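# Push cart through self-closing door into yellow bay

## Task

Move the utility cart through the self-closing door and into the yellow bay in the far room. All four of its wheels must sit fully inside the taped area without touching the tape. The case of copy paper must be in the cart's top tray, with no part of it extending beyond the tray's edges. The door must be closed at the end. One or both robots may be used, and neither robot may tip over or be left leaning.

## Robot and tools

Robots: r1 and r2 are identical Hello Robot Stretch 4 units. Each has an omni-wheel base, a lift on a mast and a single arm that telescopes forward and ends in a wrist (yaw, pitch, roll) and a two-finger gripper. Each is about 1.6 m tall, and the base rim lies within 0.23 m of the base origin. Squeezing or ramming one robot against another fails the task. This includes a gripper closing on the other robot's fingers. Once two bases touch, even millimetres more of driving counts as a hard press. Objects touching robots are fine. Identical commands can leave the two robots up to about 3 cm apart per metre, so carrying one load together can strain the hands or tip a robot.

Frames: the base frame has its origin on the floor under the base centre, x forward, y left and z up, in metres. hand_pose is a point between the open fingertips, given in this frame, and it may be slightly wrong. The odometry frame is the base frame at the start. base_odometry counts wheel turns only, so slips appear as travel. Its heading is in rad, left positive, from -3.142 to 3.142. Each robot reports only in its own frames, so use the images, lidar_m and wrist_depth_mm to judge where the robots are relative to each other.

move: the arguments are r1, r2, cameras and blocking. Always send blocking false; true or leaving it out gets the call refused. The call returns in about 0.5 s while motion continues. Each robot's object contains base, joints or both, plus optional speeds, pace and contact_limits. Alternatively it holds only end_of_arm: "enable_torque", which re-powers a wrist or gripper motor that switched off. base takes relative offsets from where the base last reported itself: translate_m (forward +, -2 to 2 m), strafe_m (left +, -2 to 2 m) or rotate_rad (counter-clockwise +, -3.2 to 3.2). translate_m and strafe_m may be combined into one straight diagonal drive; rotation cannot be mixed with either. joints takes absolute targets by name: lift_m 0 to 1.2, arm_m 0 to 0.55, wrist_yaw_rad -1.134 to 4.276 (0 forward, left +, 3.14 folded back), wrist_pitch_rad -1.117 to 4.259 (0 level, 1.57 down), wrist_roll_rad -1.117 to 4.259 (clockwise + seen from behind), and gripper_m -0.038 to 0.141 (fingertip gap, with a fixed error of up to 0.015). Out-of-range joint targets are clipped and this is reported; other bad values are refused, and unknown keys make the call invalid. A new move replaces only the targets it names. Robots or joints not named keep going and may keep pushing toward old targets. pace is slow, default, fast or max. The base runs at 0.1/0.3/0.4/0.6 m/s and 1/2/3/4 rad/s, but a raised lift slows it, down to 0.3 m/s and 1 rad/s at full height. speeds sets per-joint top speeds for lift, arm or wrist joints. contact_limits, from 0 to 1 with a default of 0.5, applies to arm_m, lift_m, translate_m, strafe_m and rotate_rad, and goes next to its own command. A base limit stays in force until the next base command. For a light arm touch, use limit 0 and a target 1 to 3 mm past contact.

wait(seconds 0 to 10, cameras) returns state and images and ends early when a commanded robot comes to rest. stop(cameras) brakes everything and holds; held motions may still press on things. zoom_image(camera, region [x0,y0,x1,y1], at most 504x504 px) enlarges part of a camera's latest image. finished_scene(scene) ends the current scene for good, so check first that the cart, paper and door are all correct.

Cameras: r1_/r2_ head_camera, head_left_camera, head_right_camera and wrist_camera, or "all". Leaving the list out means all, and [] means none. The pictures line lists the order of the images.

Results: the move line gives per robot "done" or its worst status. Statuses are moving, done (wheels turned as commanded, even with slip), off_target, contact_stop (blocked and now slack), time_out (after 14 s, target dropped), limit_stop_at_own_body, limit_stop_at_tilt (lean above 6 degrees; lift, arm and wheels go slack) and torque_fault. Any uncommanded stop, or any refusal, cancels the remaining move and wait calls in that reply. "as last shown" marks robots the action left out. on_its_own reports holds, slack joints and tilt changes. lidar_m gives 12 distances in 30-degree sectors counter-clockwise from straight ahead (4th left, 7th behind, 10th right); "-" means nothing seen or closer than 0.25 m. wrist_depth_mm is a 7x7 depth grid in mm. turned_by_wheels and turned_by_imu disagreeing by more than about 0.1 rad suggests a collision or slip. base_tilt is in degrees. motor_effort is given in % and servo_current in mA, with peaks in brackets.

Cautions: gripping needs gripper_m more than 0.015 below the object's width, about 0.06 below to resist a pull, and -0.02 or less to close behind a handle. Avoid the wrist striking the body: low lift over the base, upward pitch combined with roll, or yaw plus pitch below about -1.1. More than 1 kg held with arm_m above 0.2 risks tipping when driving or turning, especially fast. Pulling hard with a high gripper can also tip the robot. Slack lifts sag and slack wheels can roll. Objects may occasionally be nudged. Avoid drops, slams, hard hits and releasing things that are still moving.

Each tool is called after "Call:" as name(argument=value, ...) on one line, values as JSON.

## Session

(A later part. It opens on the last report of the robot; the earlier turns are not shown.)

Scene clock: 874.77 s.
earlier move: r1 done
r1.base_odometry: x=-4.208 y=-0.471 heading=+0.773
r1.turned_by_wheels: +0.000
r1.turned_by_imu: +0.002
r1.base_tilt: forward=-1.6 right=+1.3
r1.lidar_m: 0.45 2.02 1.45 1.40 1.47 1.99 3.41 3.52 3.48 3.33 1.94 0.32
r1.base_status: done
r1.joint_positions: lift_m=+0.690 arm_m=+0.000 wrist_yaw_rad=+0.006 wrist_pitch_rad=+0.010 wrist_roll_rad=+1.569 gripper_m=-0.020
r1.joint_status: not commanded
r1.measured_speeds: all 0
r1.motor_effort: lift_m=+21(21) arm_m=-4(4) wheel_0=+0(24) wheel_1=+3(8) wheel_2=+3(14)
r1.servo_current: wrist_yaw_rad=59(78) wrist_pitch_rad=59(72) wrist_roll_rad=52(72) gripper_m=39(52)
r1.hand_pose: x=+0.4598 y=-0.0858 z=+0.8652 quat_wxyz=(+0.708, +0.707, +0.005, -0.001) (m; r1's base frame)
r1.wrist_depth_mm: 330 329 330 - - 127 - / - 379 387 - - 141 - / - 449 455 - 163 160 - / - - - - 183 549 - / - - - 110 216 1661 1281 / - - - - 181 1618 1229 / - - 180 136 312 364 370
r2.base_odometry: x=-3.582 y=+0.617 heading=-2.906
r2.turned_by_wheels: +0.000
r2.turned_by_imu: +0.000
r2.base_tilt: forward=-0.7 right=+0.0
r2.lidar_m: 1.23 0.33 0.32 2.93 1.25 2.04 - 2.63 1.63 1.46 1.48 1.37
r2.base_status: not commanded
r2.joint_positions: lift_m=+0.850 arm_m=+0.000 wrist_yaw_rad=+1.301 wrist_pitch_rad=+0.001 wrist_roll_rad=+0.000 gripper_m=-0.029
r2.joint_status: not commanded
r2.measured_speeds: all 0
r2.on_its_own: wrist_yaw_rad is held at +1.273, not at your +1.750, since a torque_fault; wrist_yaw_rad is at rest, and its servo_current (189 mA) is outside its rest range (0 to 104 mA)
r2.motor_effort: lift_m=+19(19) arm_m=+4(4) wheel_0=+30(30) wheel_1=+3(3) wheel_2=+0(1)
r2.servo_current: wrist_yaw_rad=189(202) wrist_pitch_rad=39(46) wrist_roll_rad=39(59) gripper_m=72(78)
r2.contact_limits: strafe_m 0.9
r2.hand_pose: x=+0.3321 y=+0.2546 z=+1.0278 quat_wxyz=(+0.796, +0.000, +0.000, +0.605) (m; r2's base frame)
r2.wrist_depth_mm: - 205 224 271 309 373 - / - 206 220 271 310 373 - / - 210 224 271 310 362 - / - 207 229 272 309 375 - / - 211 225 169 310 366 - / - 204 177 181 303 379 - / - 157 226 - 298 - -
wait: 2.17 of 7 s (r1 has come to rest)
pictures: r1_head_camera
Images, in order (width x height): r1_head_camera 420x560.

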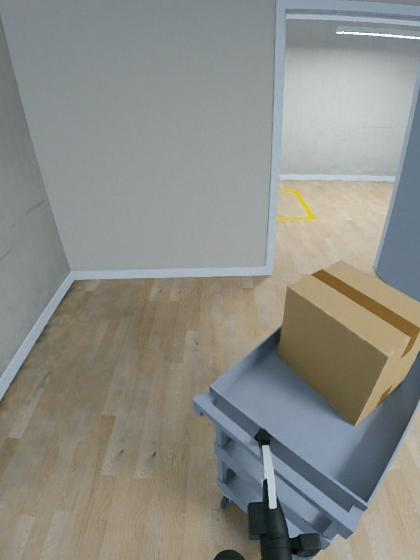

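Call:
move(r1={"base":{"translate_m":0.4,"strafe_m":-0.45},"pace":"default"}, blocking=false, cameras=[])

Call:
wait(seconds=7, cameras=["r1_head_camera"])

Scene clock: 879.70 s.
move: r1 moving
r1.base_odometry: x=-4.176 y=-0.473 heading=+0.773
r1.turned_by_wheels: +0.001
r1.turned_by_imu: +0.001
r1.base_tilt: forward=-1.6 right=+1.3
r1.lidar_m: 0.43 2.08 1.47 1.42 1.48 2.01 3.46 3.52 3.47 3.30 1.96 0.32
r1.base_status: translate_m moving; strafe_m moving
r1.joint_positions: lift_m=+0.690 arm_m=+0.000 wrist_yaw_rad=+0.005 wrist_pitch_rad=+0.010 wrist_roll_rad=+1.569 gripper_m=-0.020
r1.joint_status: not commanded
r1.measured_speeds: translate_m=+0.082 strafe_m=-0.092 rotate_rad=-0.002 lift_m=+0.000 arm_m=+0.000 wrist_yaw_rad=+0.000 wrist_pitch_rad=+0.000 wrist_roll_rad=+0.000
r1.motor_effort: lift_m=+21(21) arm_m=+4(4) wheel_0=+17(17) wheel_1=-4(5) wheel_2=-6(8)
r1.servo_current: wrist_yaw_rad=46(65) wrist_pitch_rad=59(65) wrist_roll_rad=65(65) gripper_m=46(52)
r1.hand_pose: x=+0.4597 y=-0.0859 z=+0.8652 quat_wxyz=(+0.708, +0.707, +0.005, -0.002) (m; r1's base frame)
r1.wrist_depth_mm: 330 330 329 - - 124 - / - 373 384 - - 139 - / - 445 455 - 157 158 - / - - - - 180 525 - / - - - 110 212 1537 1281 / - - - 122 183 1661 1205 / - - 180 145 309 366 368
r2: as last shown
r2.base_tilt: forward=-0.7 right=-0.1
r2.lidar_m: 1.23 0.34 0.32 2.92 1.21 2.01 - 2.62 1.63 1.45 1.47 1.38
r2.on_its_own: wrist_yaw_rad is held at +1.273, not at your +1.750, since a torque_fault
r2.motor_effort: lift_m=+18(19) arm_m=+4(4) wheel_0=+29(30) wheel_1=+3(3) wheel_2=+0(1)
r2.servo_current: wrist_yaw_rad=182(208) wrist_pitch_rad=46(46) wrist_roll_rad=46(59) gripper_m=72(78)
r2.contact_limits: strafe_m 0.9
r2.wrist_depth_mm: - 205 223 270 310 375 - / - 206 220 270 309 373 - / - 210 225 271 310 364 - / - 207 230 272 309 370 - / - 211 226 169 310 366 - / - 204 178 181 304 377 - / - 157 225 - 300 - -
pictures: none
No camera images: "cameras" was empty.

Scene clock: 882.67 s.
earlier move: r1 done
r1.base_odometry: x=-3.607 y=-0.514 heading=+0.772
r1.turned_by_wheels: -0.001
r1.turned_by_imu: +0.001
r1.base_tilt: forward=-1.6 right=+1.3
r1.lidar_m: 0.43 2.07 1.93 1.85 1.94 2.61 3.87 3.96 3.00 2.87 1.36 0.37
r1.base_status: done
r1.joint_positions: lift_m=+0.690 arm_m=+0.000 wrist_yaw_rad=+0.005 wrist_pitch_rad=+0.010 wrist_roll_rad=+1.569 gripper_m=-0.020
r1.joint_status: not commanded
r1.measured_speeds: all 0
r1.motor_effort: lift_m=+21(21) arm_m=-4(4) wheel_0=+1(21) wheel_1=-2(6) wheel_2=-1(8)
r1.servo_current: wrist_yaw_rad=59(72) wrist_pitch_rad=52(65) wrist_roll_rad=52(65) gripper_m=46(52)
r1.hand_pose: x=+0.4598 y=-0.0859 z=+0.8652 quat_wxyz=(+0.708, +0.707, +0.005, -0.002) (m; r1's base frame)
r1.wrist_depth_mm: 1661 347 353 114 170 171 - / 1708 373 377 120 181 - - / 1708 413 421 129 193 - - / - 469 462 138 206 - - / - 500 512 150 222 1756 - / - - 180 185 182 1576 1229 / - - 154 138 257 1430 1182
r2.base_odometry: x=-3.582 y=+0.617 heading=-2.906
r2.turned_by_wheels: +0.000
r2.turned_by_imu: +0.000
r2.base_tilt: forward=-0.7 right=-0.1
r2.lidar_m: 1.23 0.35 0.31 0.84 0.91 1.49 - 2.61 1.65 1.47 1.48 1.37
r2.base_status: not commanded
r2.joint_positions: lift_m=+0.850 arm_m=+0.000 wrist_yaw_rad=+1.301 wrist_pitch_rad=+0.001 wrist_roll_rad=+0.000 gripper_m=-0.029
r2.joint_status: not commanded
r2.measured_speeds: all 0
r2.on_its_own: wrist_yaw_rad is held at +1.273, not at your +1.750, since a torque_fault; wrist_yaw_rad is at rest, and its servo_current (189 mA) is outside its rest range (0 to 104 mA)
r2.motor_effort: lift_m=+18(19) arm_m=+4(4) wheel_0=+29(30) wheel_1=+3(3) wheel_2=+0(1)
r2.servo_current: wrist_yaw_rad=189(208) wrist_pitch_rad=33(52) wrist_roll_rad=46(59) gripper_m=78(78)
r2.contact_limits: strafe_m 0.9
r2.hand_pose: x=+0.3321 y=+0.2546 z=+1.0278 quat_wxyz=(+0.796, +0.000, +0.000, +0.605) (m; r2's base frame)
r2.wrist_depth_mm: - 206 223 271 307 373 - / - 206 220 271 312 373 - / - 209 224 272 309 362 - / 946 207 229 271 310 375 - / 820 210 224 169 312 364 - / - 204 178 181 304 375 - / - 149 225 - 297 - -
wait: 2.97 of 7 s (r1 has come to rest)
pictures: r1_head_camera
Images, in order (width x height): r1_head_camera 420x560.

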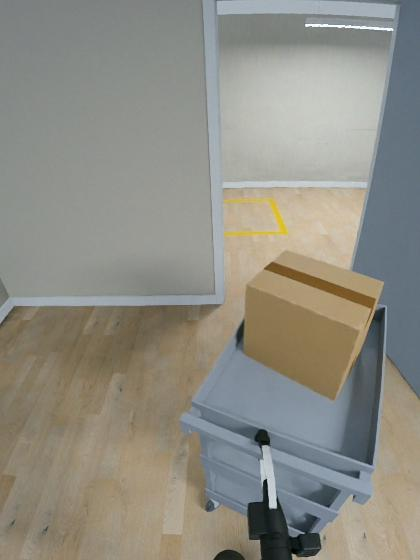

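Call:
move(r1={"base":{"translate_m":0.4,"strafe_m":-0.28},"pace":"default"}, blocking=false, cameras=[])

Call:
wait(seconds=7, cameras=["r1_head_camera"])

Scene clock: 889.77 s.
move: r1 moving
r1.base_odometry: x=-3.573 y=-0.508 heading=+0.772
r1.turned_by_wheels: +0.000
r1.turned_by_imu: -0.001
r1.base_tilt: forward=-1.6 right=+1.3
r1.lidar_m: 0.41 2.05 1.94 1.86 1.94 2.66 3.94 3.99 2.95 2.86 1.35 0.38
r1.base_status: translate_m moving; strafe_m moving
r1.joint_positions: lift_m=+0.690 arm_m=+0.000 wrist_yaw_rad=+0.003 wrist_pitch_rad=+0.010 wrist_roll_rad=+1.569 gripper_m=-0.020
r1.joint_status: not commanded
r1.measured_speeds: translate_m=+0.109 strafe_m=-0.078 rotate_rad=-0.001 lift_m=+0.000 arm_m=+0.000 wrist_yaw_rad=-0.015 wrist_pitch_rad=+0.000 wrist_roll_rad=+0.000
r1.motor_effort: lift_m=+21(21) arm_m=+4(4) wheel_0=+11(16) wheel_1=-3(4) wheel_2=-9(11)
r1.servo_current: wrist_yaw_rad=59(78) wrist_pitch_rad=65(65) wrist_roll_rad=52(52) gripper_m=46(52)
r1.hand_pose: x=+0.4595 y=-0.0866 z=+0.8652 quat_wxyz=(+0.708, +0.707, +0.004, -0.002) (m; r1's base frame)
r1.wrist_depth_mm: 1661 349 353 114 171 172 - / 1708 375 377 120 181 - - / 1756 410 421 129 193 - - / 1756 469 462 138 206 - - / - 504 508 149 223 1756 - / - - 182 186 183 1708 1229 / - - 162 135 255 1537 1229
r2: as last shown
r2.base_tilt: forward=-0.7 right=+0.0
r2.lidar_m: 1.24 0.35 0.31 0.83 0.92 1.44 - 2.63 1.63 1.47 1.45 1.39
r2.on_its_own: wrist_yaw_rad is held at +1.273, not at your +1.750, since a torque_fault
r2.motor_effort: lift_m=+19(19) arm_m=+4(4) wheel_0=+29(30) wheel_1=+3(3) wheel_2=+0(1)
r2.servo_current: wrist_yaw_rad=176(189) wrist_pitch_rad=46(46) wrist_roll_rad=46(59) gripper_m=65(72)
r2.contact_limits: strafe_m 0.9
r2.wrist_depth_mm: - 206 224 271 309 373 - / - 206 220 272 310 373 - / - 210 225 271 312 364 - / 917 207 229 271 309 375 - / 820 211 225 169 312 366 - / - 204 177 181 303 377 - / - 149 225 - 298 - -
pictures: none
No camera images: "cameras" was empty.

Scene clock: 892.27 s.
earlier move: r1 done
r1.base_odometry: x=-3.126 y=-0.435 heading=+0.772
r1.turned_by_wheels: +0.000
r1.turned_by_imu: -0.002
r1.base_tilt: forward=-1.6 right=+1.3
r1.lidar_m: 0.40 1.69 2.21 2.14 2.21 3.03 - 3.72 2.73 1.02 0.45 0.39
r1.base_status: done
r1.joint_positions: lift_m=+0.690 arm_m=+0.000 wrist_yaw_rad=-0.002 wrist_pitch_rad=+0.010 wrist_roll_rad=+1.569 gripper_m=-0.020
r1.joint_status: not commanded
r1.measured_speeds: all 0
r1.motor_effort: lift_m=+21(21) arm_m=-4(4) wheel_0=-1(16) wheel_1=-4(5) wheel_2=+0(12)
r1.servo_current: wrist_yaw_rad=72(78) wrist_pitch_rad=52(65) wrist_roll_rad=33(65) gripper_m=46(52)
r1.hand_pose: x=+0.4591 y=-0.0879 z=+0.8652 quat_wxyz=(+0.708, +0.707, +0.003, -0.004) (m; r1's base frame)
r1.wrist_depth_mm: - 433 480 - 193 - - / - 384 394 - 202 - - / - 413 418 147 208 - - / - 452 449 155 217 - - / - 488 488 161 226 - - / - - 512 185 183 1708 - / - - 161 138 246 - 1308
r2.base_odometry: x=-3.582 y=+0.617 heading=-2.906
r2.turned_by_wheels: +0.000
r2.turned_by_imu: +0.000
r2.base_tilt: forward=-0.7 right=-0.1
r2.lidar_m: 1.24 0.35 0.31 0.71 0.92 3.99 - 2.62 1.64 1.44 1.48 1.40
r2.base_status: not commanded
r2.joint_positions: lift_m=+0.850 arm_m=+0.000 wrist_yaw_rad=+1.301 wrist_pitch_rad=+0.001 wrist_roll_rad=+0.000 gripper_m=-0.029
r2.joint_status: not commanded
r2.measured_speeds: all 0
r2.on_its_own: wrist_yaw_rad is held at +1.273, not at your +1.750, since a torque_fault; wrist_yaw_rad is at rest, and its servo_current (189 mA) is outside its rest range (0 to 104 mA)
r2.motor_effort: lift_m=+19(19) arm_m=+4(4) wheel_0=+29(30) wheel_1=+3(4) wheel_2=+0(1)
r2.servo_current: wrist_yaw_rad=189(195) wrist_pitch_rad=39(46) wrist_roll_rad=46(59) gripper_m=72(78)
r2.contact_limits: strafe_m 0.9
r2.hand_pose: x=+0.3321 y=+0.2546 z=+1.0278 quat_wxyz=(+0.796, +0.000, +0.000, +0.605) (m; r2's base frame)
r2.wrist_depth_mm: - 205 224 270 309 373 - / - 206 220 271 309 373 - / - 209 225 272 309 364 - / - 206 229 272 312 375 - / - 211 225 169 312 366 - / 640 204 177 181 304 377 - / 668 157 226 - 298 - -
wait: 2.50 of 7 s (r1 has come to rest)
pictures: r1_head_camera
Images, in order (width x height): r1_head_camera 420x560.

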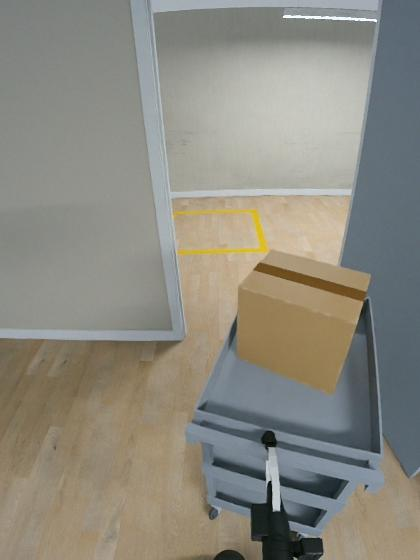

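Call:
move(r1={"base":{"translate_m":0.35,"strafe_m":-0.22},"pace":"default"}, blocking=false, cameras=[])

Call:
wait(seconds=7, cameras=["r1_head_camera"])

Scene clock: 898.00 s.
move: r1 moving
r1.base_odometry: x=-3.091 y=-0.428 heading=+0.772
r1.turned_by_wheels: +0.000
r1.turned_by_imu: -0.001
r1.base_tilt: forward=-1.6 right=+1.3
r1.lidar_m: 0.42 1.64 2.24 2.15 2.26 3.00 - 3.69 2.69 0.96 0.47 0.39
r1.base_status: translate_m moving; strafe_m moving
r1.joint_positions: lift_m=+0.690 arm_m=+0.000 wrist_yaw_rad=-0.002 wrist_pitch_rad=+0.010 wrist_roll_rad=+1.569 gripper_m=-0.020
r1.joint_status: not commanded
r1.measured_speeds: translate_m=+0.116 strafe_m=-0.074 rotate_rad=-0.004 lift_m=+0.000 arm_m=+0.000 wrist_yaw_rad=+0.000 wrist_pitch_rad=+0.000 wrist_roll_rad=+0.000
r1.motor_effort: lift_m=+21(21) arm_m=+4(4) wheel_0=+12(13) wheel_1=-3(4) wheel_2=-12(13)
r1.servo_current: wrist_yaw_rad=52(59) wrist_pitch_rad=59(65) wrist_roll_rad=52(59) gripper_m=46(52)
r1.hand_pose: x=+0.4591 y=-0.0879 z=+0.8652 quat_wxyz=(+0.708, +0.707, +0.003, -0.004) (m; r1's base frame)
r1.wrist_depth_mm: - 427 492 - 193 - - / - 382 389 - 201 - - / - 413 418 147 208 - - / - 445 449 154 216 - - / - 492 488 160 225 - - / - - 508 185 184 1756 - / - 139 163 138 246 - 1255
r2: as last shown
r2.base_tilt: forward=-0.7 right=+0.0
r2.lidar_m: 1.21 0.34 0.32 0.71 0.94 4.00 - 2.64 1.63 1.46 1.47 1.34
r2.on_its_own: wrist_yaw_rad is held at +1.273, not at your +1.750, since a torque_fault
r2.motor_effort: lift_m=+19(19) arm_m=+4(4) wheel_0=+30(30) wheel_1=+3(3) wheel_2=+0(0)
r2.servo_current: wrist_yaw_rad=176(195) wrist_pitch_rad=39(46) wrist_roll_rad=52(59) gripper_m=65(72)
r2.contact_limits: strafe_m 0.9
r2.wrist_depth_mm: - 206 224 268 310 373 - / - 206 220 271 307 375 - / - 209 224 271 310 364 - / - 207 229 272 309 370 - / - 211 225 169 312 366 - / 640 204 177 180 304 377 - / 661 157 225 - 298 - -
pictures: none
No camera images: "cameras" was empty.

Scene clock: 900.23 s.
earlier move: r1 done
r1.base_odometry: x=-2.721 y=-0.349 heading=+0.772
r1.turned_by_wheels: +0.000
r1.turned_by_imu: -0.002
r1.base_tilt: forward=-1.6 right=+1.3
r1.lidar_m: 0.42 1.37 1.80 2.35 2.45 3.31 - 3.41 2.48 0.68 0.45 0.41
r1.base_status: done
r1.joint_positions: lift_m=+0.690 arm_m=+0.000 wrist_yaw_rad=-0.002 wrist_pitch_rad=+0.010 wrist_roll_rad=+1.569 gripper_m=-0.020
r1.joint_status: not commanded
r1.measured_speeds: all 0
r1.motor_effort: lift_m=+21(21) arm_m=-4(5) wheel_0=+0(14) wheel_1=-3(6) wheel_2=-1(15)
r1.servo_current: wrist_yaw_rad=33(59) wrist_pitch_rad=59(65) wrist_roll_rad=46(65) gripper_m=46(52)
r1.hand_pose: x=+0.4592 y=-0.0879 z=+0.8652 quat_wxyz=(+0.708, +0.707, +0.003, -0.004) (m; r1's base frame)
r1.wrist_depth_mm: - - - - 201 - - / - 394 399 148 208 - - / - 413 418 153 213 - - / - 442 445 159 220 - - / - 480 477 164 228 - - / - - 496 185 183 1618 - / - - 170 140 244 1464 1281
r2.base_odometry: x=-3.582 y=+0.617 heading=-2.906
r2.turned_by_wheels: +0.000
r2.turned_by_imu: +0.000
r2.base_tilt: forward=-0.7 right=+0.0
r2.lidar_m: 1.22 0.34 0.32 0.71 0.70 4.02 - 2.66 1.64 1.47 1.47 1.37
r2.base_status: not commanded
r2.joint_positions: lift_m=+0.850 arm_m=+0.000 wrist_yaw_rad=+1.301 wrist_pitch_rad=+0.001 wrist_roll_rad=+0.000 gripper_m=-0.029
r2.joint_status: not commanded
r2.measured_speeds: all 0
r2.on_its_own: wrist_yaw_rad is held at +1.273, not at your +1.750, since a torque_fault; wrist_yaw_rad is at rest, and its servo_current (182 mA) is outside its rest range (0 to 104 mA)
r2.motor_effort: lift_m=+18(19) arm_m=+4(4) wheel_0=+29(30) wheel_1=+3(3) wheel_2=+1(1)
r2.servo_current: wrist_yaw_rad=182(195) wrist_pitch_rad=46(46) wrist_roll_rad=46(59) gripper_m=59(78)
r2.contact_limits: strafe_m 0.9
r2.hand_pose: x=+0.3321 y=+0.2546 z=+1.0278 quat_wxyz=(+0.796, +0.000, +0.000, +0.605) (m; r2's base frame)
r2.wrist_depth_mm: - 205 224 270 309 375 - / - 206 220 270 309 373 - / - 209 224 271 310 364 - / - 206 229 272 312 373 - / 759 210 225 169 310 366 - / - 204 177 181 304 375 - / - 157 225 - 298 - -
wait: 2.23 of 7 s (r1 has come to rest)
pictures: r1_head_camera
Images, in order (width x height): r1_head_camera 420x560.

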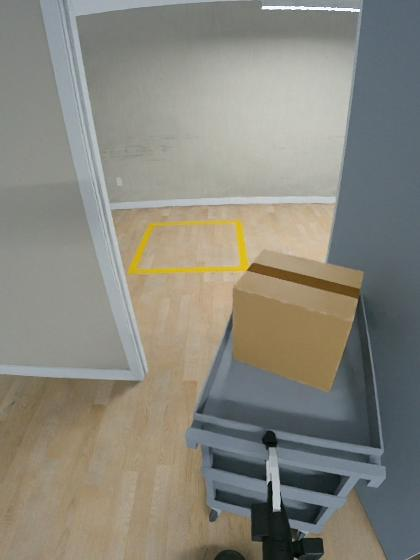

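Call:
move(r1={"base":{"translate_m":0.15,"strafe_m":-0.22},"pace":"default"}, blocking=false, cameras=[])

Call:
wait(seconds=7, cameras=["r1_head_camera"])

Scene clock: 913.33 s.
move: r1 moving
r1.base_odometry: x=-2.691 y=-0.355 heading=+0.772
r1.turned_by_wheels: +0.000
r1.turned_by_imu: +0.000
r1.base_tilt: forward=-1.6 right=+1.2
r1.lidar_m: 0.40 1.36 1.77 2.36 2.47 3.37 - 3.35 2.46 0.66 0.66 0.40
r1.base_status: translate_m moving; strafe_m moving
r1.joint_positions: lift_m=+0.690 arm_m=+0.000 wrist_yaw_rad=-0.002 wrist_pitch_rad=+0.010 wrist_roll_rad=+1.569 gripper_m=-0.020
r1.joint_status: not commanded
r1.measured_speeds: translate_m=+0.065 strafe_m=-0.101 rotate_rad=-0.003 lift_m=+0.000 arm_m=+0.000 wrist_yaw_rad=+0.000 wrist_pitch_rad=+0.000 wrist_roll_rad=+0.000
r1.motor_effort: lift_m=+21(21) arm_m=+4(4) wheel_0=+14(14) wheel_1=-4(8) wheel_2=-11(11)
r1.servo_current: wrist_yaw_rad=46(72) wrist_pitch_rad=59(65) wrist_roll_rad=39(59) gripper_m=52(52)
r1.hand_pose: x=+0.4591 y=-0.0879 z=+0.8652 quat_wxyz=(+0.708, +0.707, +0.003, -0.004) (m; r1's base frame)
r1.wrist_depth_mm: - - - - 197 - - / - 389 392 143 204 - - / - 407 415 149 210 - - / - 442 445 156 217 - - / - 488 477 161 226 - - / - - 504 185 185 1661 - / - - 179 140 243 1464 1308
r2: as last shown
r2.base_tilt: forward=-0.7 right=-0.1
r2.lidar_m: 1.23 0.34 0.33 0.66 0.67 4.00 - 2.59 1.64 1.46 1.48 1.40
r2.on_its_own: wrist_yaw_rad is held at +1.273, not at your +1.750, since a torque_fault
r2.motor_effort: lift_m=+18(19) arm_m=+4(4) wheel_0=+30(30) wheel_1=+3(3) wheel_2=+0(1)
r2.servo_current: wrist_yaw_rad=176(195) wrist_pitch_rad=33(46) wrist_roll_rad=52(59) gripper_m=72(72)
r2.contact_limits: strafe_m 0.9
r2.wrist_depth_mm: - 206 224 268 307 373 - / - 206 220 271 307 373 - / - 210 224 271 310 364 - / - 206 229 271 310 375 - / 750 211 225 169 310 362 - / - 204 178 181 306 377 - / - 157 226 - 298 - -
pictures: none
No camera images: "cameras" was empty.

Scene clock: 915.20 s.
earlier move: r1 done
r1.base_odometry: x=-2.460 y=-0.402 heading=+0.772
r1.turned_by_wheels: +0.000
r1.turned_by_imu: +0.007
r1.base_tilt: forward=-1.6 right=+1.2
r1.lidar_m: 0.37 0.40 1.63 2.57 2.68 3.65 - 3.08 0.53 0.47 0.43 0.42
r1.base_status: done
r1.joint_positions: lift_m=+0.690 arm_m=+0.000 wrist_yaw_rad=+0.006 wrist_pitch_rad=+0.010 wrist_roll_rad=+1.569 gripper_m=-0.020
r1.joint_status: not commanded
r1.measured_speeds: all 0
r1.motor_effort: lift_m=+21(21) arm_m=-4(4) wheel_0=+3(24) wheel_1=-2(8) wheel_2=+0(14)
r1.servo_current: wrist_yaw_rad=26(72) wrist_pitch_rad=59(72) wrist_roll_rad=59(72) gripper_m=46(52)
r1.hand_pose: x=+0.4598 y=-0.0856 z=+0.8652 quat_wxyz=(+0.708, +0.707, +0.006, -0.001) (m; r1's base frame)
r1.wrist_depth_mm: 455 455 455 244 245 462 466 / 539 549 539 - 242 544 - / - 442 430 238 241 - - / - 439 439 236 238 - - / - 449 449 175 236 - - / - 459 455 186 234 - - / - 466 177 145 230 - -
r2.base_odometry: x=-3.582 y=+0.617 heading=-2.906
r2.turned_by_wheels: +0.000
r2.turned_by_imu: +0.000
r2.base_tilt: forward=-0.8 right=+0.0
r2.lidar_m: 1.21 0.34 0.31 0.50 0.55 3.97 - 2.63 1.64 1.45 1.46 1.38
r2.base_status: not commanded
r2.joint_positions: lift_m=+0.850 arm_m=+0.000 wrist_yaw_rad=+1.301 wrist_pitch_rad=+0.001 wrist_roll_rad=+0.000 gripper_m=-0.029
r2.joint_status: not commanded
r2.measured_speeds: all 0
r2.on_its_own: wrist_yaw_rad is held at +1.273, not at your +1.750, since a torque_fault; wrist_yaw_rad is at rest, and its servo_current (176 mA) is outside its rest range (0 to 104 mA)
r2.motor_effort: lift_m=+18(19) arm_m=+4(4) wheel_0=+30(30) wheel_1=+3(3) wheel_2=+1(1)
r2.servo_current: wrist_yaw_rad=176(202) wrist_pitch_rad=39(46) wrist_roll_rad=52(65) gripper_m=72(78)
r2.contact_limits: strafe_m 0.9
r2.hand_pose: x=+0.3321 y=+0.2546 z=+1.0278 quat_wxyz=(+0.796, +0.000, +0.000, +0.605) (m; r2's base frame)
r2.wrist_depth_mm: - 205 224 268 309 373 - / - 206 220 271 309 373 - / - 210 225 271 310 364 - / - 207 229 271 312 373 - / 580 211 225 169 312 364 - / - 204 178 181 304 377 - / - 157 226 - 300 - -
wait: 1.87 of 7 s (r1 has come to rest)
pictures: r1_head_camera
Images, in order (width x height): r1_head_camera 420x560.

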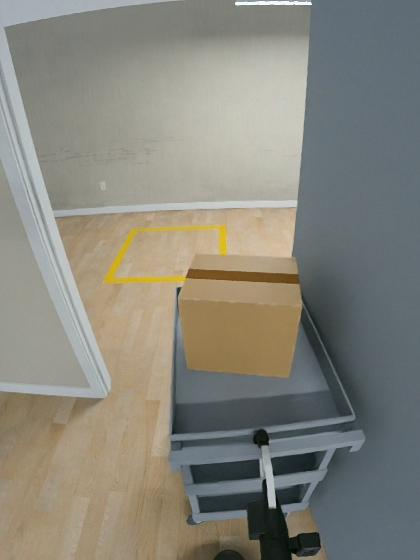

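Call:
move(r1={"base":{"translate_m":0.3,"strafe_m":-0.01},"pace":"default"}, blocking=false, cameras=[])

Call:
wait(seconds=7, cameras=["r1_head_camera"])

Scene clock: 923.73 s.
move: r1 moving
r1.base_odometry: x=-2.437 y=-0.381 heading=+0.771
r1.turned_by_wheels: +0.000
r1.turned_by_imu: -0.001
r1.base_tilt: forward=-1.6 right=+1.3
r1.lidar_m: 0.36 0.40 1.54 2.56 2.70 3.69 - 3.07 0.52 0.43 0.42 0.46
r1.base_status: translate_m moving; strafe_m moving
r1.joint_positions: lift_m=+0.690 arm_m=+0.000 wrist_yaw_rad=-0.003 wrist_pitch_rad=+0.010 wrist_roll_rad=+1.569 gripper_m=-0.020
r1.joint_status: not commanded
r1.measured_speeds: translate_m=+0.119 strafe_m=-0.002 rotate_rad=-0.009 lift_m=+0.000 arm_m=+0.000 wrist_yaw_rad=-0.060 wrist_pitch_rad=+0.000 wrist_roll_rad=+0.000
r1.motor_effort: lift_m=+21(21) arm_m=+4(4) wheel_0=+9(12) wheel_1=+7(8) wheel_2=-16(16)
r1.servo_current: wrist_yaw_rad=46(59) wrist_pitch_rad=59(59) wrist_roll_rad=65(65) gripper_m=52(52)
r1.hand_pose: x=+0.4590 y=-0.0882 z=+0.8652 quat_wxyz=(+0.708, +0.707, +0.002, -0.004) (m; r1's base frame)
r1.wrist_depth_mm: 410 402 407 260 262 410 427 / 504 512 521 254 256 530 473 / - - - 244 248 - - / - 439 442 238 242 - - / - 439 442 177 236 - - / - 449 442 185 185 - - / - 445 180 144 224 - -
r2: as last shown
r2.base_tilt: forward=-0.7 right=+0.0
r2.lidar_m: 1.23 0.32 0.32 0.50 3.28 4.01 - 2.60 1.62 1.46 1.47 1.39
r2.on_its_own: wrist_yaw_rad is held at +1.273, not at your +1.750, since a torque_fault
r2.motor_effort: lift_m=+19(19) arm_m=+4(4) wheel_0=+29(30) wheel_1=+3(3) wheel_2=+0(1)
r2.servo_current: wrist_yaw_rad=182(195) wrist_pitch_rad=39(46) wrist_roll_rad=59(59) gripper_m=72(72)
r2.contact_limits: strafe_m 0.9
r2.wrist_depth_mm: - 205 224 270 310 375 - / - 206 221 271 309 373 - / - 210 224 272 312 364 - / - 207 229 273 310 375 - / 554 211 226 169 312 364 - / 539 204 177 181 304 377 - / - 158 226 - 298 - -
pictures: none
No camera images: "cameras" was empty.

Scene clock: 925.70 s.
earlier move: r1 done
r1.base_odometry: x=-2.239 y=-0.199 heading=+0.773
r1.turned_by_wheels: +0.002
r1.turned_by_imu: +0.001
r1.base_tilt: forward=-1.6 right=+1.3
r1.lidar_m: 0.36 0.39 1.17 2.58 2.68 3.71 - 0.73 0.40 0.36 0.37 0.44
r1.base_status: done
r1.joint_positions: lift_m=+0.690 arm_m=+0.000 wrist_yaw_rad=+0.006 wrist_pitch_rad=+0.010 wrist_roll_rad=+1.569 gripper_m=-0.020
r1.joint_status: not commanded
r1.measured_speeds: all 0
r1.motor_effort: lift_m=+21(21) arm_m=+4(4) wheel_0=+10(13) wheel_1=+4(8) wheel_2=+3(19)
r1.servo_current: wrist_yaw_rad=59(91) wrist_pitch_rad=52(59) wrist_roll_rad=52(72) gripper_m=46(52)
r1.hand_pose: x=+0.4598 y=-0.0856 z=+0.8652 quat_wxyz=(+0.708, +0.707, +0.006, -0.001) (m; r1's base frame)
r1.wrist_depth_mm: 353 351 359 257 259 375 397 / 449 462 477 254 253 504 - / - - - 247 248 1808 - / - 439 439 241 242 - - / - 442 442 178 237 - - / - 449 449 187 234 - - / - 452 177 146 225 - -
r2.base_odometry: x=-3.582 y=+0.617 heading=-2.906
r2.turned_by_wheels: +0.000
r2.turned_by_imu: +0.000
r2.base_tilt: forward=-0.7 right=+0.0
r2.lidar_m: 1.24 0.36 0.29 0.61 3.31 4.00 - 2.61 1.65 1.46 1.46 1.37
r2.base_status: not commanded
r2.joint_positions: lift_m=+0.850 arm_m=+0.000 wrist_yaw_rad=+1.301 wrist_pitch_rad=+0.001 wrist_roll_rad=+0.000 gripper_m=-0.029
r2.joint_status: not commanded
r2.measured_speeds: all 0
r2.on_its_own: wrist_yaw_rad is held at +1.273, not at your +1.750, since a torque_fault; wrist_yaw_rad is at rest, and its servo_current (189 mA) is outside its rest range (0 to 104 mA)
r2.motor_effort: lift_m=+19(19) arm_m=+4(5) wheel_0=+29(30) wheel_1=+3(3) wheel_2=+0(1)
r2.servo_current: wrist_yaw_rad=189(195) wrist_pitch_rad=33(52) wrist_roll_rad=46(59) gripper_m=65(72)
r2.contact_limits: strafe_m 0.9
r2.hand_pose: x=+0.3321 y=+0.2546 z=+1.0278 quat_wxyz=(+0.796, +0.000, +0.000, +0.605) (m; r2's base frame)
r2.wrist_depth_mm: - 206 224 271 309 373 - / - 206 221 271 310 373 - / - 211 225 271 309 362 - / - 207 229 272 310 373 - / - 211 226 169 312 364 - / - 204 178 181 303 379 - / - 157 226 - 297 - -
wait: 1.97 of 7 s (r1 has come to rest)
pictures: r1_head_camera
Images, in order (width x height): r1_head_camera 420x560.

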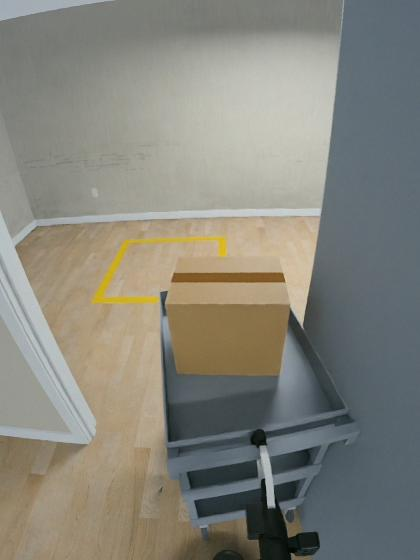

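Call:
move(r1={"base":{"translate_m":0.3,"strafe_m":0.05},"pace":"default"}, blocking=false, cameras=[])

Call:
wait(seconds=7, cameras=["r1_head_camera"])

Scene clock: 931.97 s.
move: r1 moving
r1.base_odometry: x=-2.220 y=-0.174 heading=+0.774
r1.turned_by_wheels: +0.000
r1.turned_by_imu: +0.000
r1.base_tilt: forward=-1.6 right=+1.3
r1.lidar_m: 0.36 0.36 1.13 2.57 2.68 3.66 - 0.73 0.42 0.35 0.36 0.44
r1.base_status: translate_m moving; strafe_m moving
r1.joint_positions: lift_m=+0.690 arm_m=+0.000 wrist_yaw_rad=+0.003 wrist_pitch_rad=+0.010 wrist_roll_rad=+1.569 gripper_m=-0.020
r1.joint_status: not commanded
r1.measured_speeds: translate_m=+0.123 strafe_m=+0.020 rotate_rad=-0.002 lift_m=+0.000 arm_m=+0.000 wrist_yaw_rad=+0.000 wrist_pitch_rad=+0.000 wrist_roll_rad=+0.000
r1.motor_effort: lift_m=+21(21) arm_m=+4(4) wheel_0=+12(15) wheel_1=+7(11) wheel_2=-14(14)
r1.servo_current: wrist_yaw_rad=46(72) wrist_pitch_rad=65(65) wrist_roll_rad=46(52) gripper_m=39(52)
r1.hand_pose: x=+0.4595 y=-0.0867 z=+0.8652 quat_wxyz=(+0.708, +0.707, +0.004, -0.003) (m; r1's base frame)
r1.wrist_depth_mm: 332 332 334 260 264 298 370 / 418 433 442 256 255 466 439 / - - - 248 247 1808 - / - 439 439 239 241 - - / - 439 442 176 236 - - / - 442 442 187 229 - - / - 442 180 138 222 - -
r2: as last shown
r2.lidar_m: 1.23 0.34 0.30 0.61 3.30 4.03 - 2.59 1.66 1.45 1.45 1.39
r2.on_its_own: wrist_yaw_rad is held at +1.273, not at your +1.750, since a torque_fault
r2.motor_effort: lift_m=+18(19) arm_m=+4(4) wheel_0=+29(30) wheel_1=+4(4) wheel_2=+0(1)
r2.servo_current: wrist_yaw_rad=182(195) wrist_pitch_rad=39(39) wrist_roll_rad=52(59) gripper_m=65(72)
r2.contact_limits: strafe_m 0.9
r2.wrist_depth_mm: - 205 224 271 307 373 - / - 206 220 271 310 375 - / - 210 224 271 309 362 - / - 207 229 272 310 375 - / - 210 225 169 312 364 - / - 204 177 180 304 379 - / - 157 225 - 300 - -
pictures: none
No camera images: "cameras" was empty.

Scene clock: 933.97 s.
earlier move: r1 done
r1.base_odometry: x=-2.059 y=+0.046 heading=+0.774
r1.turned_by_wheels: +0.000
r1.turned_by_imu: +0.001
r1.base_tilt: forward=-1.6 right=+1.3
r1.lidar_m: 0.36 0.37 0.83 2.09 2.63 3.63 - 0.80 0.42 0.33 0.37 0.45
r1.base_status: done
r1.joint_positions: lift_m=+0.690 arm_m=+0.000 wrist_yaw_rad=+0.003 wrist_pitch_rad=+0.010 wrist_roll_rad=+1.569 gripper_m=-0.020
r1.joint_status: not commanded
r1.measured_speeds: all 0
r1.motor_effort: lift_m=+21(21) arm_m=-4(4) wheel_0=+6(15) wheel_1=+4(11) wheel_2=+0(15)
r1.servo_current: wrist_yaw_rad=52(72) wrist_pitch_rad=46(65) wrist_roll_rad=52(65) gripper_m=52(52)
r1.hand_pose: x=+0.4595 y=-0.0867 z=+0.8652 quat_wxyz=(+0.708, +0.707, +0.004, -0.003) (m; r1's base frame)
r1.wrist_depth_mm: - - - 260 262 1576 1138 / - - - 253 255 1756 1255 / - - - 248 249 1808 - / - 436 439 240 242 - - / - 442 445 178 238 - - / - 442 445 186 232 - - / - 449 179 138 225 - -
r2.base_odometry: x=-3.582 y=+0.617 heading=-2.906
r2.turned_by_wheels: +0.000
r2.turned_by_imu: +0.000
r2.base_tilt: forward=-0.7 right=+0.0
r2.lidar_m: 1.23 0.34 0.32 2.91 3.29 4.01 - 2.63 1.63 1.46 1.46 1.37
r2.base_status: not commanded
r2.joint_positions: lift_m=+0.850 arm_m=+0.000 wrist_yaw_rad=+1.301 wrist_pitch_rad=+0.001 wrist_roll_rad=+0.000 gripper_m=-0.029
r2.joint_status: not commanded
r2.measured_speeds: all 0
r2.on_its_own: wrist_yaw_rad is held at +1.273, not at your +1.750, since a torque_fault; wrist_yaw_rad is at rest, and its servo_current (182 mA) is outside its rest range (0 to 104 mA)
r2.motor_effort: lift_m=+18(19) arm_m=+4(4) wheel_0=+29(30) wheel_1=+3(4) wheel_2=+0(1)
r2.servo_current: wrist_yaw_rad=182(195) wrist_pitch_rad=46(46) wrist_roll_rad=46(59) gripper_m=65(72)
r2.contact_limits: strafe_m 0.9
r2.hand_pose: x=+0.3321 y=+0.2546 z=+1.0278 quat_wxyz=(+0.796, +0.000, +0.000, +0.605) (m; r2's base frame)
r2.wrist_depth_mm: - 205 224 270 307 373 - / - 206 220 271 310 373 - / - 210 225 272 310 364 - / - 206 229 272 310 370 - / - 211 226 169 310 366 - / - 204 177 181 304 377 - / - 157 226 - 300 - -
wait: 2.00 of 7 s (r1 has come to rest)
pictures: r1_head_camera
Images, in order (width x height): r1_head_camera 420x560.

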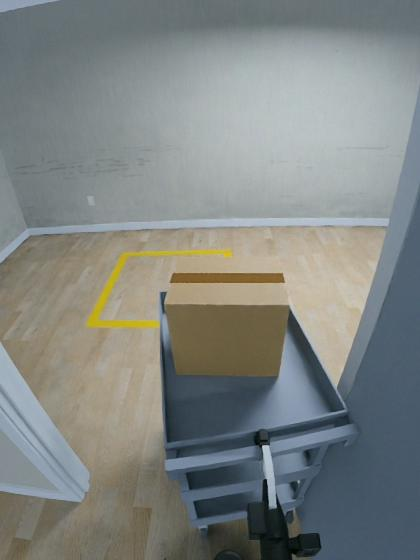

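Call:
move(r1={"base":{"translate_m":0.35,"strafe_m":0.03},"pace":"default"}, blocking=false, cameras=[])

Call:
wait(seconds=7, cameras=["r1_head_camera"])

Scene clock: 941.60 s.
move: r1 moving
r1.base_odometry: x=-2.039 y=+0.070 heading=+0.775
r1.turned_by_wheels: +0.001
r1.turned_by_imu: +0.001
r1.base_tilt: forward=-1.6 right=+1.2
r1.lidar_m: 0.36 0.36 0.82 1.98 2.65 3.64 - 0.69 0.41 0.35 0.36 0.42
r1.base_status: translate_m moving; strafe_m moving
r1.joint_positions: lift_m=+0.690 arm_m=+0.000 wrist_yaw_rad=+0.003 wrist_pitch_rad=+0.010 wrist_roll_rad=+1.569 gripper_m=-0.020
r1.joint_status: not commanded
r1.measured_speeds: translate_m=+0.124 strafe_m=+0.012 rotate_rad=+0.000 lift_m=+0.000 arm_m=+0.000 wrist_yaw_rad=+0.000 wrist_pitch_rad=+0.000 wrist_roll_rad=+0.000
r1.motor_effort: lift_m=+21(21) arm_m=+4(4) wheel_0=+9(12) wheel_1=+8(9) wheel_2=-11(14)
r1.servo_current: wrist_yaw_rad=52(72) wrist_pitch_rad=52(59) wrist_roll_rad=39(59) gripper_m=46(46)
r1.hand_pose: x=+0.4594 y=-0.0867 z=+0.8652 quat_wxyz=(+0.708, +0.707, +0.004, -0.003) (m; r1's base frame)
r1.wrist_depth_mm: - - - 258 260 1576 1098 / - - - 254 254 1708 1255 / - - - 246 247 1756 - / - 433 439 239 241 - - / - 439 439 177 236 - - / - 442 445 185 230 - - / - 442 180 141 224 - -
r2: as last shown
r2.lidar_m: 1.23 0.34 0.33 2.91 3.27 4.02 - 2.63 1.63 1.47 1.47 1.42
r2.on_its_own: wrist_yaw_rad is held at +1.273, not at your +1.750, since a torque_fault
r2.motor_effort: lift_m=+18(19) arm_m=+4(4) wheel_0=+30(30) wheel_1=+3(3) wheel_2=+0(1)
r2.servo_current: wrist_yaw_rad=182(189) wrist_pitch_rad=46(46) wrist_roll_rad=39(52) gripper_m=65(72)
r2.contact_limits: strafe_m 0.9
r2.wrist_depth_mm: - 205 224 270 309 370 - / - 206 220 272 309 373 - / - 211 224 271 309 366 - / - 206 229 272 310 375 - / - 211 225 169 310 364 - / - 204 177 180 304 377 - / - 157 226 - 298 - -
pictures: none
No camera images: "cameras" was empty.

Scene clock: 943.77 s.
earlier move: r1 done
r1.base_odometry: x=-1.830 y=+0.312 heading=+0.774
r1.turned_by_wheels: +0.000
r1.turned_by_imu: +0.000
r1.base_tilt: forward=-1.6 right=+1.3
r1.lidar_m: 0.35 0.35 0.65 0.69 2.60 3.58 - 0.63 0.38 0.31 0.30 0.44
r1.base_status: done
r1.joint_positions: lift_m=+0.690 arm_m=+0.000 wrist_yaw_rad=+0.003 wrist_pitch_rad=+0.010 wrist_roll_rad=+1.569 gripper_m=-0.020
r1.joint_status: not commanded
r1.measured_speeds: all 0
r1.motor_effort: lift_m=+21(21) arm_m=-4(4) wheel_0=+2(13) wheel_1=+1(12) wheel_2=+2(14)
r1.servo_current: wrist_yaw_rad=65(72) wrist_pitch_rad=65(65) wrist_roll_rad=46(65) gripper_m=39(52)
r1.hand_pose: x=+0.4595 y=-0.0867 z=+0.8652 quat_wxyz=(+0.708, +0.707, +0.004, -0.003) (m; r1's base frame)
r1.wrist_depth_mm: - - - - 287 290 301 / - - - 264 266 1661 1205 / - - - 258 256 1808 - / - - - 249 247 - - / - 442 445 180 238 - - / - 439 442 185 230 - - / - 439 180 140 220 - -
r2.base_odometry: x=-3.582 y=+0.617 heading=-2.906
r2.turned_by_wheels: +0.000
r2.turned_by_imu: +0.000
r2.base_tilt: forward=-0.7 right=+0.0
r2.lidar_m: 1.24 0.33 0.32 2.92 3.30 4.05 - 2.62 1.62 1.44 1.47 1.40
r2.base_status: not commanded
r2.joint_positions: lift_m=+0.850 arm_m=+0.000 wrist_yaw_rad=+1.301 wrist_pitch_rad=+0.001 wrist_roll_rad=+0.000 gripper_m=-0.029
r2.joint_status: not commanded
r2.measured_speeds: all 0
r2.on_its_own: wrist_yaw_rad is held at +1.273, not at your +1.750, since a torque_fault; wrist_yaw_rad is at rest, and its servo_current (189 mA) is outside its rest range (0 to 104 mA)
r2.motor_effort: lift_m=+19(19) arm_m=+4(4) wheel_0=+29(30) wheel_1=+3(3) wheel_2=+0(1)
r2.servo_current: wrist_yaw_rad=189(195) wrist_pitch_rad=39(46) wrist_roll_rad=46(59) gripper_m=65(72)
r2.contact_limits: strafe_m 0.9
r2.hand_pose: x=+0.3321 y=+0.2546 z=+1.0278 quat_wxyz=(+0.796, +0.000, +0.000, +0.605) (m; r2's base frame)
r2.wrist_depth_mm: - 204 224 270 309 373 - / - 206 220 270 310 375 - / - 210 224 273 309 362 - / - 207 229 272 310 375 - / - 210 226 169 312 366 - / - 204 177 180 304 377 - / - 157 226 - 298 - -
wait: 2.17 of 7 s (r1 has come to rest)
pictures: r1_head_camera
Images, in order (width x height): r1_head_camera 420x560.

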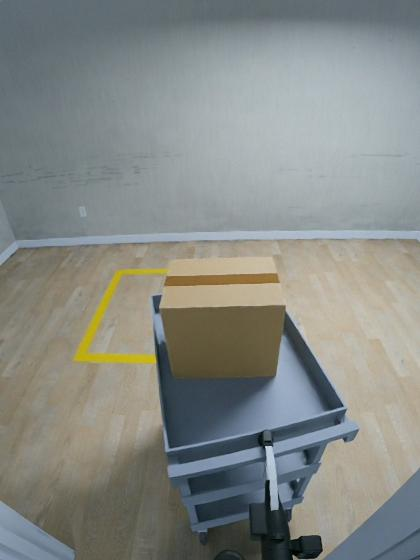

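Call:
move(r1={"base":{"translate_m":0.35,"strafe_m":0.06},"pace":"default"}, blocking=false, cameras=[])

Call:
wait(seconds=7, cameras=["r1_head_camera","r1_head_right_camera"])

Scene clock: 948.10 s.
move: r1 moving
r1.base_odometry: x=-1.811 y=+0.338 heading=+0.774
r1.turned_by_wheels: +0.000
r1.turned_by_imu: +0.000
r1.base_tilt: forward=-1.6 right=+1.3
r1.lidar_m: 0.35 0.34 0.64 0.64 2.59 3.59 - 0.60 0.37 0.33 0.32 0.46
r1.base_status: translate_m moving; strafe_m moving
r1.joint_positions: lift_m=+0.690 arm_m=+0.000 wrist_yaw_rad=-0.002 wrist_pitch_rad=+0.010 wrist_roll_rad=+1.569 gripper_m=-0.020
r1.joint_status: not commanded
r1.measured_speeds: translate_m=+0.123 strafe_m=+0.020 rotate_rad=+0.005 lift_m=+0.000 arm_m=+0.000 wrist_yaw_rad=+0.000 wrist_pitch_rad=+0.000 wrist_roll_rad=+0.000
r1.motor_effort: lift_m=+21(21) arm_m=+4(4) wheel_0=+6(9) wheel_1=+6(9) wheel_2=-13(15)
r1.servo_current: wrist_yaw_rad=52(72) wrist_pitch_rad=52(65) wrist_roll_rad=52(59) gripper_m=46(52)
r1.hand_pose: x=+0.4591 y=-0.0879 z=+0.8652 quat_wxyz=(+0.708, +0.707, +0.003, -0.004) (m; r1's base frame)
r1.wrist_depth_mm: - - - - 297 297 304 / - - - - 274 1708 1205 / - - - - 260 1708 - / - - - 251 251 - - / - 442 442 182 241 - - / - 433 439 185 229 - - / - 433 180 144 218 - -
r2: as last shown
r2.lidar_m: 1.22 0.33 0.30 2.91 3.31 4.02 - 2.63 1.66 1.47 1.46 1.38
r2.on_its_own: wrist_yaw_rad is held at +1.273, not at your +1.750, since a torque_fault
r2.motor_effort: lift_m=+19(19) arm_m=+4(4) wheel_0=+29(30) wheel_1=+3(3) wheel_2=+0(0)
r2.servo_current: wrist_yaw_rad=182(189) wrist_pitch_rad=39(46) wrist_roll_rad=46(59) gripper_m=72(72)
r2.contact_limits: strafe_m 0.9
r2.wrist_depth_mm: - 205 224 270 309 370 - / - 205 221 272 310 373 - / - 210 224 272 309 362 - / - 207 229 272 312 375 - / - 211 225 169 310 364 - / - 204 177 180 307 377 - / - 158 226 - 298 - -
pictures: none
No camera images: "cameras" was empty.

Scene clock: 950.27 s.
earlier move: r1 done
r1.base_odometry: x=-1.622 y=+0.600 heading=+0.775
r1.turned_by_wheels: +0.000
r1.turned_by_imu: -0.001
r1.base_tilt: forward=-1.6 right=+1.3
r1.lidar_m: 0.37 0.33 2.52 0.54 0.60 3.47 - 0.61 0.40 0.40 2.39 0.46
r1.base_status: done
r1.joint_positions: lift_m=+0.690 arm_m=+0.000 wrist_yaw_rad=-0.003 wrist_pitch_rad=+0.010 wrist_roll_rad=+1.569 gripper_m=-0.020
r1.joint_status: not commanded
r1.measured_speeds: all 0
r1.motor_effort: lift_m=+21(21) arm_m=-4(4) wheel_0=+1(9) wheel_1=+1(9) wheel_2=+1(18)
r1.servo_current: wrist_yaw_rad=52(78) wrist_pitch_rad=59(65) wrist_roll_rad=46(65) gripper_m=46(52)
r1.hand_pose: x=+0.4591 y=-0.0882 z=+0.8652 quat_wxyz=(+0.708, +0.707, +0.003, -0.004) (m; r1's base frame)
r1.wrist_depth_mm: - - - 215 291 298 306 / - - - 205 274 1661 1182 / - - - 259 259 1863 - / - - - 249 251 - - / - 439 445 182 240 - - / - 439 439 187 230 - - / - 433 182 144 220 - -
r2.base_odometry: x=-3.582 y=+0.617 heading=-2.906
r2.turned_by_wheels: +0.000
r2.turned_by_imu: +0.000
r2.base_tilt: forward=-0.7 right=+0.0
r2.lidar_m: 1.22 0.34 0.30 2.93 3.31 4.02 - 2.62 1.62 1.46 1.49 1.38
r2.base_status: not commanded
r2.joint_positions: lift_m=+0.850 arm_m=+0.000 wrist_yaw_rad=+1.301 wrist_pitch_rad=+0.001 wrist_roll_rad=+0.000 gripper_m=-0.029
r2.joint_status: not commanded
r2.measured_speeds: all 0
r2.on_its_own: wrist_yaw_rad is held at +1.273, not at your +1.750, since a torque_fault; wrist_yaw_rad is at rest, and its servo_current (182 mA) is outside its rest range (0 to 104 mA)
r2.motor_effort: lift_m=+19(19) arm_m=+4(4) wheel_0=+29(30) wheel_1=+3(3) wheel_2=+0(1)
r2.servo_current: wrist_yaw_rad=182(195) wrist_pitch_rad=46(46) wrist_roll_rad=39(59) gripper_m=65(72)
r2.contact_limits: strafe_m 0.9
r2.hand_pose: x=+0.3321 y=+0.2546 z=+1.0278 quat_wxyz=(+0.796, +0.000, +0.000, +0.605) (m; r2's base frame)
r2.wrist_depth_mm: - 205 224 270 309 373 - / - 205 220 271 310 373 - / - 210 226 271 312 364 - / - 206 229 272 310 375 - / - 211 225 169 310 366 - / - 204 177 180 306 377 - / - 157 226 - 298 - -
wait: 2.17 of 7 s (r1 has come to rest)
pictures: r1_head_camera, r1_head_right_camera
Images, in order (width x height): r1_head_camera 420x560, r1_head_right_camera 420x672.

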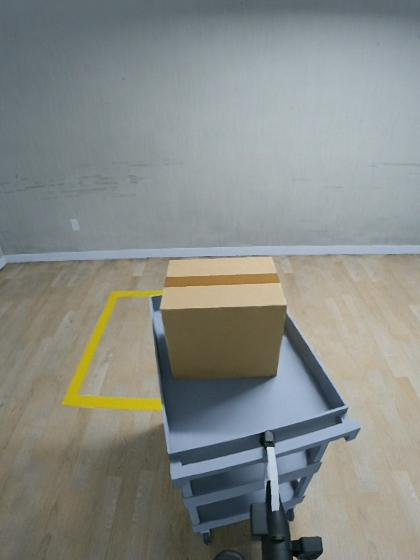

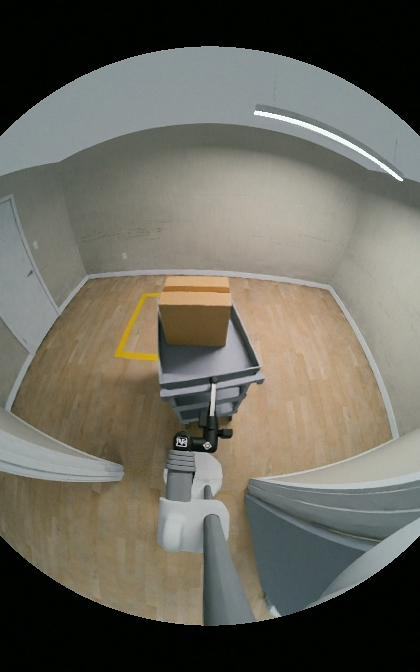

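Call:
move(r1={"base":{"translate_m":0.45,"strafe_m":0.08},"pace":"default"}, blocking=false, cameras=[])

Call:
wait(seconds=7, cameras=["r1_head_camera"])

Scene clock: 957.33 s.
move: r1 moving
r1.base_odometry: x=-1.603 y=+0.626 heading=+0.775
r1.turned_by_wheels: +0.000
r1.turned_by_imu: +0.000
r1.base_tilt: forward=-1.6 right=+1.3
r1.lidar_m: 0.35 0.36 2.53 0.54 0.59 3.49 - 0.61 0.40 0.40 2.39 0.46
r1.base_status: translate_m moving; strafe_m moving
r1.joint_positions: lift_m=+0.690 arm_m=+0.000 wrist_yaw_rad=-0.003 wrist_pitch_rad=+0.010 wrist_roll_rad=+1.569 gripper_m=-0.020
r1.joint_status: not commanded
r1.measured_speeds: translate_m=+0.122 strafe_m=+0.020 rotate_rad=+0.003 lift_m=+0.000 arm_m=+0.000 wrist_yaw_rad=+0.000 wrist_pitch_rad=+0.000 wrist_roll_rad=+0.000
r1.motor_effort: lift_m=+21(21) arm_m=+4(4) wheel_0=+5(8) wheel_1=+7(8) wheel_2=-14(15)
r1.servo_current: wrist_yaw_rad=52(59) wrist_pitch_rad=52(65) wrist_roll_rad=46(46) gripper_m=39(52)
r1.hand_pose: x=+0.4590 y=-0.0882 z=+0.8652 quat_wxyz=(+0.708, +0.707, +0.003, -0.004) (m; r1's base frame)
r1.wrist_depth_mm: - - - 219 296 301 304 / - - - 208 277 1708 1205 / - - - 260 263 1708 - / - - - 248 250 - - / - 445 442 237 241 - - / - 439 439 185 229 - - / - 430 179 144 218 - -
r2: as last shown
r2.lidar_m: 1.22 0.32 0.31 2.90 3.31 3.98 - 2.63 1.64 1.44 1.47 1.39
r2.on_its_own: wrist_yaw_rad is held at +1.273, not at your +1.750, since a torque_fault
r2.motor_effort: lift_m=+18(19) arm_m=+4(4) wheel_0=+30(30) wheel_1=+3(3) wheel_2=+0(1)
r2.servo_current: wrist_yaw_rad=176(195) wrist_pitch_rad=39(46) wrist_roll_rad=46(52) gripper_m=72(72)
r2.contact_limits: strafe_m 0.9
r2.wrist_depth_mm: - 205 224 270 307 373 - / - 206 220 271 310 373 - / - 210 225 272 310 362 - / - 207 229 271 312 373 - / - 211 225 169 310 366 - / - 204 177 181 304 377 - / - 157 226 - 298 - -
pictures: none
No camera images: "cameras" was empty.

Scene clock: 959.83 s.
earlier move: r1 done
r1.base_odometry: x=-1.356 y=+0.972 heading=+0.775
r1.turned_by_wheels: +0.000
r1.turned_by_imu: -0.001
r1.base_tilt: forward=-1.6 right=+1.3
r1.lidar_m: 0.35 0.36 2.45 1.81 0.69 0.69 - 0.71 0.68 1.88 2.47 0.45
r1.base_status: done
r1.joint_positions: lift_m=+0.690 arm_m=+0.000 wrist_yaw_rad=-0.004 wrist_pitch_rad=+0.010 wrist_roll_rad=+1.569 gripper_m=-0.020
r1.joint_status: not commanded
r1.measured_speeds: all 0
r1.motor_effort: lift_m=+21(21) arm_m=-4(4) wheel_0=+0(8) wheel_1=+2(9) wheel_2=+2(15)
r1.servo_current: wrist_yaw_rad=46(65) wrist_pitch_rad=59(65) wrist_roll_rad=59(65) gripper_m=46(52)
r1.hand_pose: x=+0.4589 y=-0.0886 z=+0.8652 quat_wxyz=(+0.708, +0.707, +0.002, -0.005) (m; r1's base frame)
r1.wrist_depth_mm: - - - 219 298 303 306 / - - - 208 276 1708 1205 / - - - 263 262 1863 - / - - - 248 252 - - / - 442 442 236 241 - - / - 436 436 186 184 - - / - 430 179 143 220 - -
r2.base_odometry: x=-3.582 y=+0.617 heading=-2.906
r2.turned_by_wheels: +0.000
r2.turned_by_imu: +0.000
r2.base_tilt: forward=-0.7 right=+0.0
r2.lidar_m: 1.22 0.34 0.31 2.89 3.29 3.99 - 2.62 1.62 1.45 1.47 1.39
r2.base_status: not commanded
r2.joint_positions: lift_m=+0.850 arm_m=+0.000 wrist_yaw_rad=+1.301 wrist_pitch_rad=+0.001 wrist_roll_rad=+0.000 gripper_m=-0.029
r2.joint_status: not commanded
r2.measured_speeds: all 0
r2.on_its_own: wrist_yaw_rad is held at +1.273, not at your +1.750, since a torque_fault; wrist_yaw_rad is at rest, and its servo_current (189 mA) is outside its rest range (0 to 104 mA)
r2.motor_effort: lift_m=+19(19) arm_m=+4(5) wheel_0=+29(30) wheel_1=+3(3) wheel_2=+0(1)
r2.servo_current: wrist_yaw_rad=189(195) wrist_pitch_rad=39(46) wrist_roll_rad=52(59) gripper_m=65(72)
r2.contact_limits: strafe_m 0.9
r2.hand_pose: x=+0.3321 y=+0.2546 z=+1.0278 quat_wxyz=(+0.796, +0.000, +0.000, +0.605) (m; r2's base frame)
r2.wrist_depth_mm: - 206 224 271 309 373 - / - 206 220 271 309 375 - / - 210 224 271 310 362 - / - 206 229 272 312 373 - / - 211 226 169 312 364 - / - 204 177 180 304 377 - / - 157 225 - 297 - -
wait: 2.50 of 7 s (r1 has come to rest)
pictures: r1_head_camera
Images, in order (width x height): r1_head_camera 420x560.

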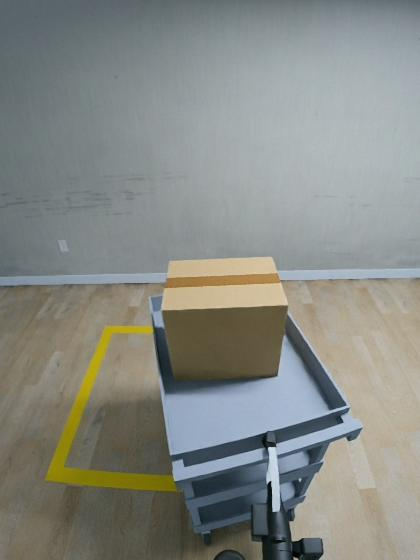

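Call:
move(r1={"base":{"translate_m":0.3,"strafe_m":0.03},"pace":"default"}, blocking=false, cameras=[])

Call:
wait(seconds=7, cameras=["r1_head_camera"])

Scene clock: 965.63 s.
move: r1 moving
r1.base_odometry: x=-1.336 y=+0.996 heading=+0.775
r1.turned_by_wheels: +0.000
r1.turned_by_imu: +0.000
r1.base_tilt: forward=-1.6 right=+1.3
r1.lidar_m: 0.35 0.35 2.43 1.95 0.69 0.70 - 0.73 0.71 2.01 2.45 0.46
r1.base_status: translate_m moving; strafe_m moving
r1.joint_positions: lift_m=+0.690 arm_m=+0.000 wrist_yaw_rad=-0.004 wrist_pitch_rad=+0.010 wrist_roll_rad=+1.569 gripper_m=-0.020
r1.joint_status: not commanded
r1.measured_speeds: translate_m=+0.122 strafe_m=+0.012 rotate_rad=-0.005 lift_m=+0.000 arm_m=+0.000 wrist_yaw_rad=+0.000 wrist_pitch_rad=+0.000 wrist_roll_rad=+0.000
r1.motor_effort: lift_m=+21(21) arm_m=+4(4) wheel_0=+6(8) wheel_1=+9(9) wheel_2=-11(16)
r1.servo_current: wrist_yaw_rad=52(65) wrist_pitch_rad=59(59) wrist_roll_rad=46(52) gripper_m=46(52)
r1.hand_pose: x=+0.4589 y=-0.0886 z=+0.8652 quat_wxyz=(+0.708, +0.707, +0.002, -0.005) (m; r1's base frame)
r1.wrist_depth_mm: - - - 218 297 304 304 / - - - 208 277 1661 1205 / - - - 262 264 1661 - / - - - 249 250 - - / - 439 445 236 240 - - / - 436 436 185 231 - - / - 430 179 144 218 - -
r2: as last shown
r2.lidar_m: 1.24 0.31 0.32 2.91 3.28 4.01 - 2.62 1.66 1.46 1.48 1.39
r2.on_its_own: wrist_yaw_rad is held at +1.273, not at your +1.750, since a torque_fault
r2.motor_effort: lift_m=+18(19) arm_m=+4(4) wheel_0=+29(30) wheel_1=+3(3) wheel_2=+1(1)
r2.servo_current: wrist_yaw_rad=182(189) wrist_pitch_rad=46(46) wrist_roll_rad=46(52) gripper_m=65(78)
r2.contact_limits: strafe_m 0.9
r2.wrist_depth_mm: - 205 222 268 309 373 - / - 206 221 272 309 373 - / - 210 225 270 310 364 - / - 206 229 272 310 370 - / - 211 225 169 310 368 - / - 204 178 180 306 379 - / - 156 225 - 298 - -
pictures: none
No camera images: "cameras" was empty.

Scene clock: 967.60 s.
earlier move: r1 done
r1.base_odometry: x=-1.163 y=+1.203 heading=+0.775
r1.turned_by_wheels: +0.000
r1.turned_by_imu: +0.000
r1.base_tilt: forward=-1.6 right=+1.3
r1.lidar_m: 0.33 0.33 2.39 2.29 1.12 0.89 - 0.91 1.10 2.41 2.50 0.45
r1.base_status: done
r1.joint_positions: lift_m=+0.690 arm_m=+0.000 wrist_yaw_rad=-0.003 wrist_pitch_rad=+0.010 wrist_roll_rad=+1.569 gripper_m=-0.020
r1.joint_status: not commanded
r1.measured_speeds: all 0
r1.motor_effort: lift_m=+21(21) arm_m=-4(4) wheel_0=+2(10) wheel_1=+1(9) wheel_2=+1(16)
r1.servo_current: wrist_yaw_rad=46(65) wrist_pitch_rad=59(65) wrist_roll_rad=59(72) gripper_m=46(52)
r1.hand_pose: x=+0.4591 y=-0.0882 z=+0.8652 quat_wxyz=(+0.708, +0.707, +0.003, -0.004) (m; r1's base frame)
r1.wrist_depth_mm: - - - 211 293 298 306 / - - - 202 271 1661 1182 / - - - 196 259 1537 - / - 442 445 246 249 - - / - 436 442 182 239 - - / - 439 436 185 229 - - / - 433 183 143 220 - -
r2.base_odometry: x=-3.582 y=+0.617 heading=-2.906
r2.turned_by_wheels: +0.000
r2.turned_by_imu: +0.000
r2.base_tilt: forward=-0.7 right=+0.0
r2.lidar_m: 1.24 0.33 0.32 2.90 3.27 3.99 - 2.60 1.63 1.46 1.47 1.37
r2.base_status: not commanded
r2.joint_positions: lift_m=+0.850 arm_m=+0.000 wrist_yaw_rad=+1.301 wrist_pitch_rad=+0.001 wrist_roll_rad=+0.000 gripper_m=-0.029
r2.joint_status: not commanded
r2.measured_speeds: all 0
r2.on_its_own: wrist_yaw_rad is held at +1.273, not at your +1.750, since a torque_fault; wrist_yaw_rad is at rest, and its servo_current (189 mA) is outside its rest range (0 to 104 mA)
r2.motor_effort: lift_m=+19(19) arm_m=+4(4) wheel_0=+30(30) wheel_1=+3(4) wheel_2=+0(1)
r2.servo_current: wrist_yaw_rad=189(195) wrist_pitch_rad=39(46) wrist_roll_rad=46(59) gripper_m=78(78)
r2.contact_limits: strafe_m 0.9
r2.hand_pose: x=+0.3321 y=+0.2546 z=+1.0278 quat_wxyz=(+0.796, +0.000, +0.000, +0.605) (m; r2's base frame)
r2.wrist_depth_mm: - 205 223 271 310 375 - / - 206 220 271 309 373 - / - 209 225 271 309 364 - / - 207 229 272 309 373 - / - 211 225 169 312 366 - / - 204 178 180 304 375 - / - 157 225 - 298 - -
wait: 1.97 of 7 s (r1 has come to rest)
pictures: r1_head_camera
Images, in order (width x height): r1_head_camera 420x560.

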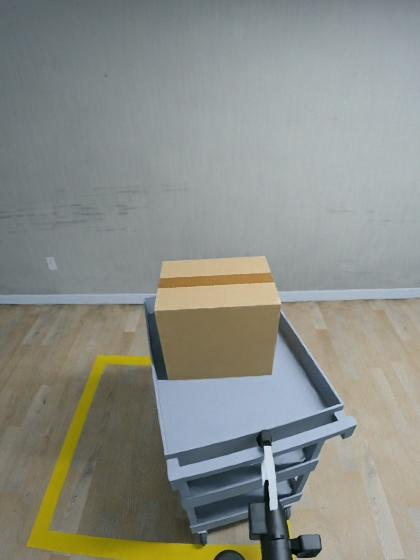

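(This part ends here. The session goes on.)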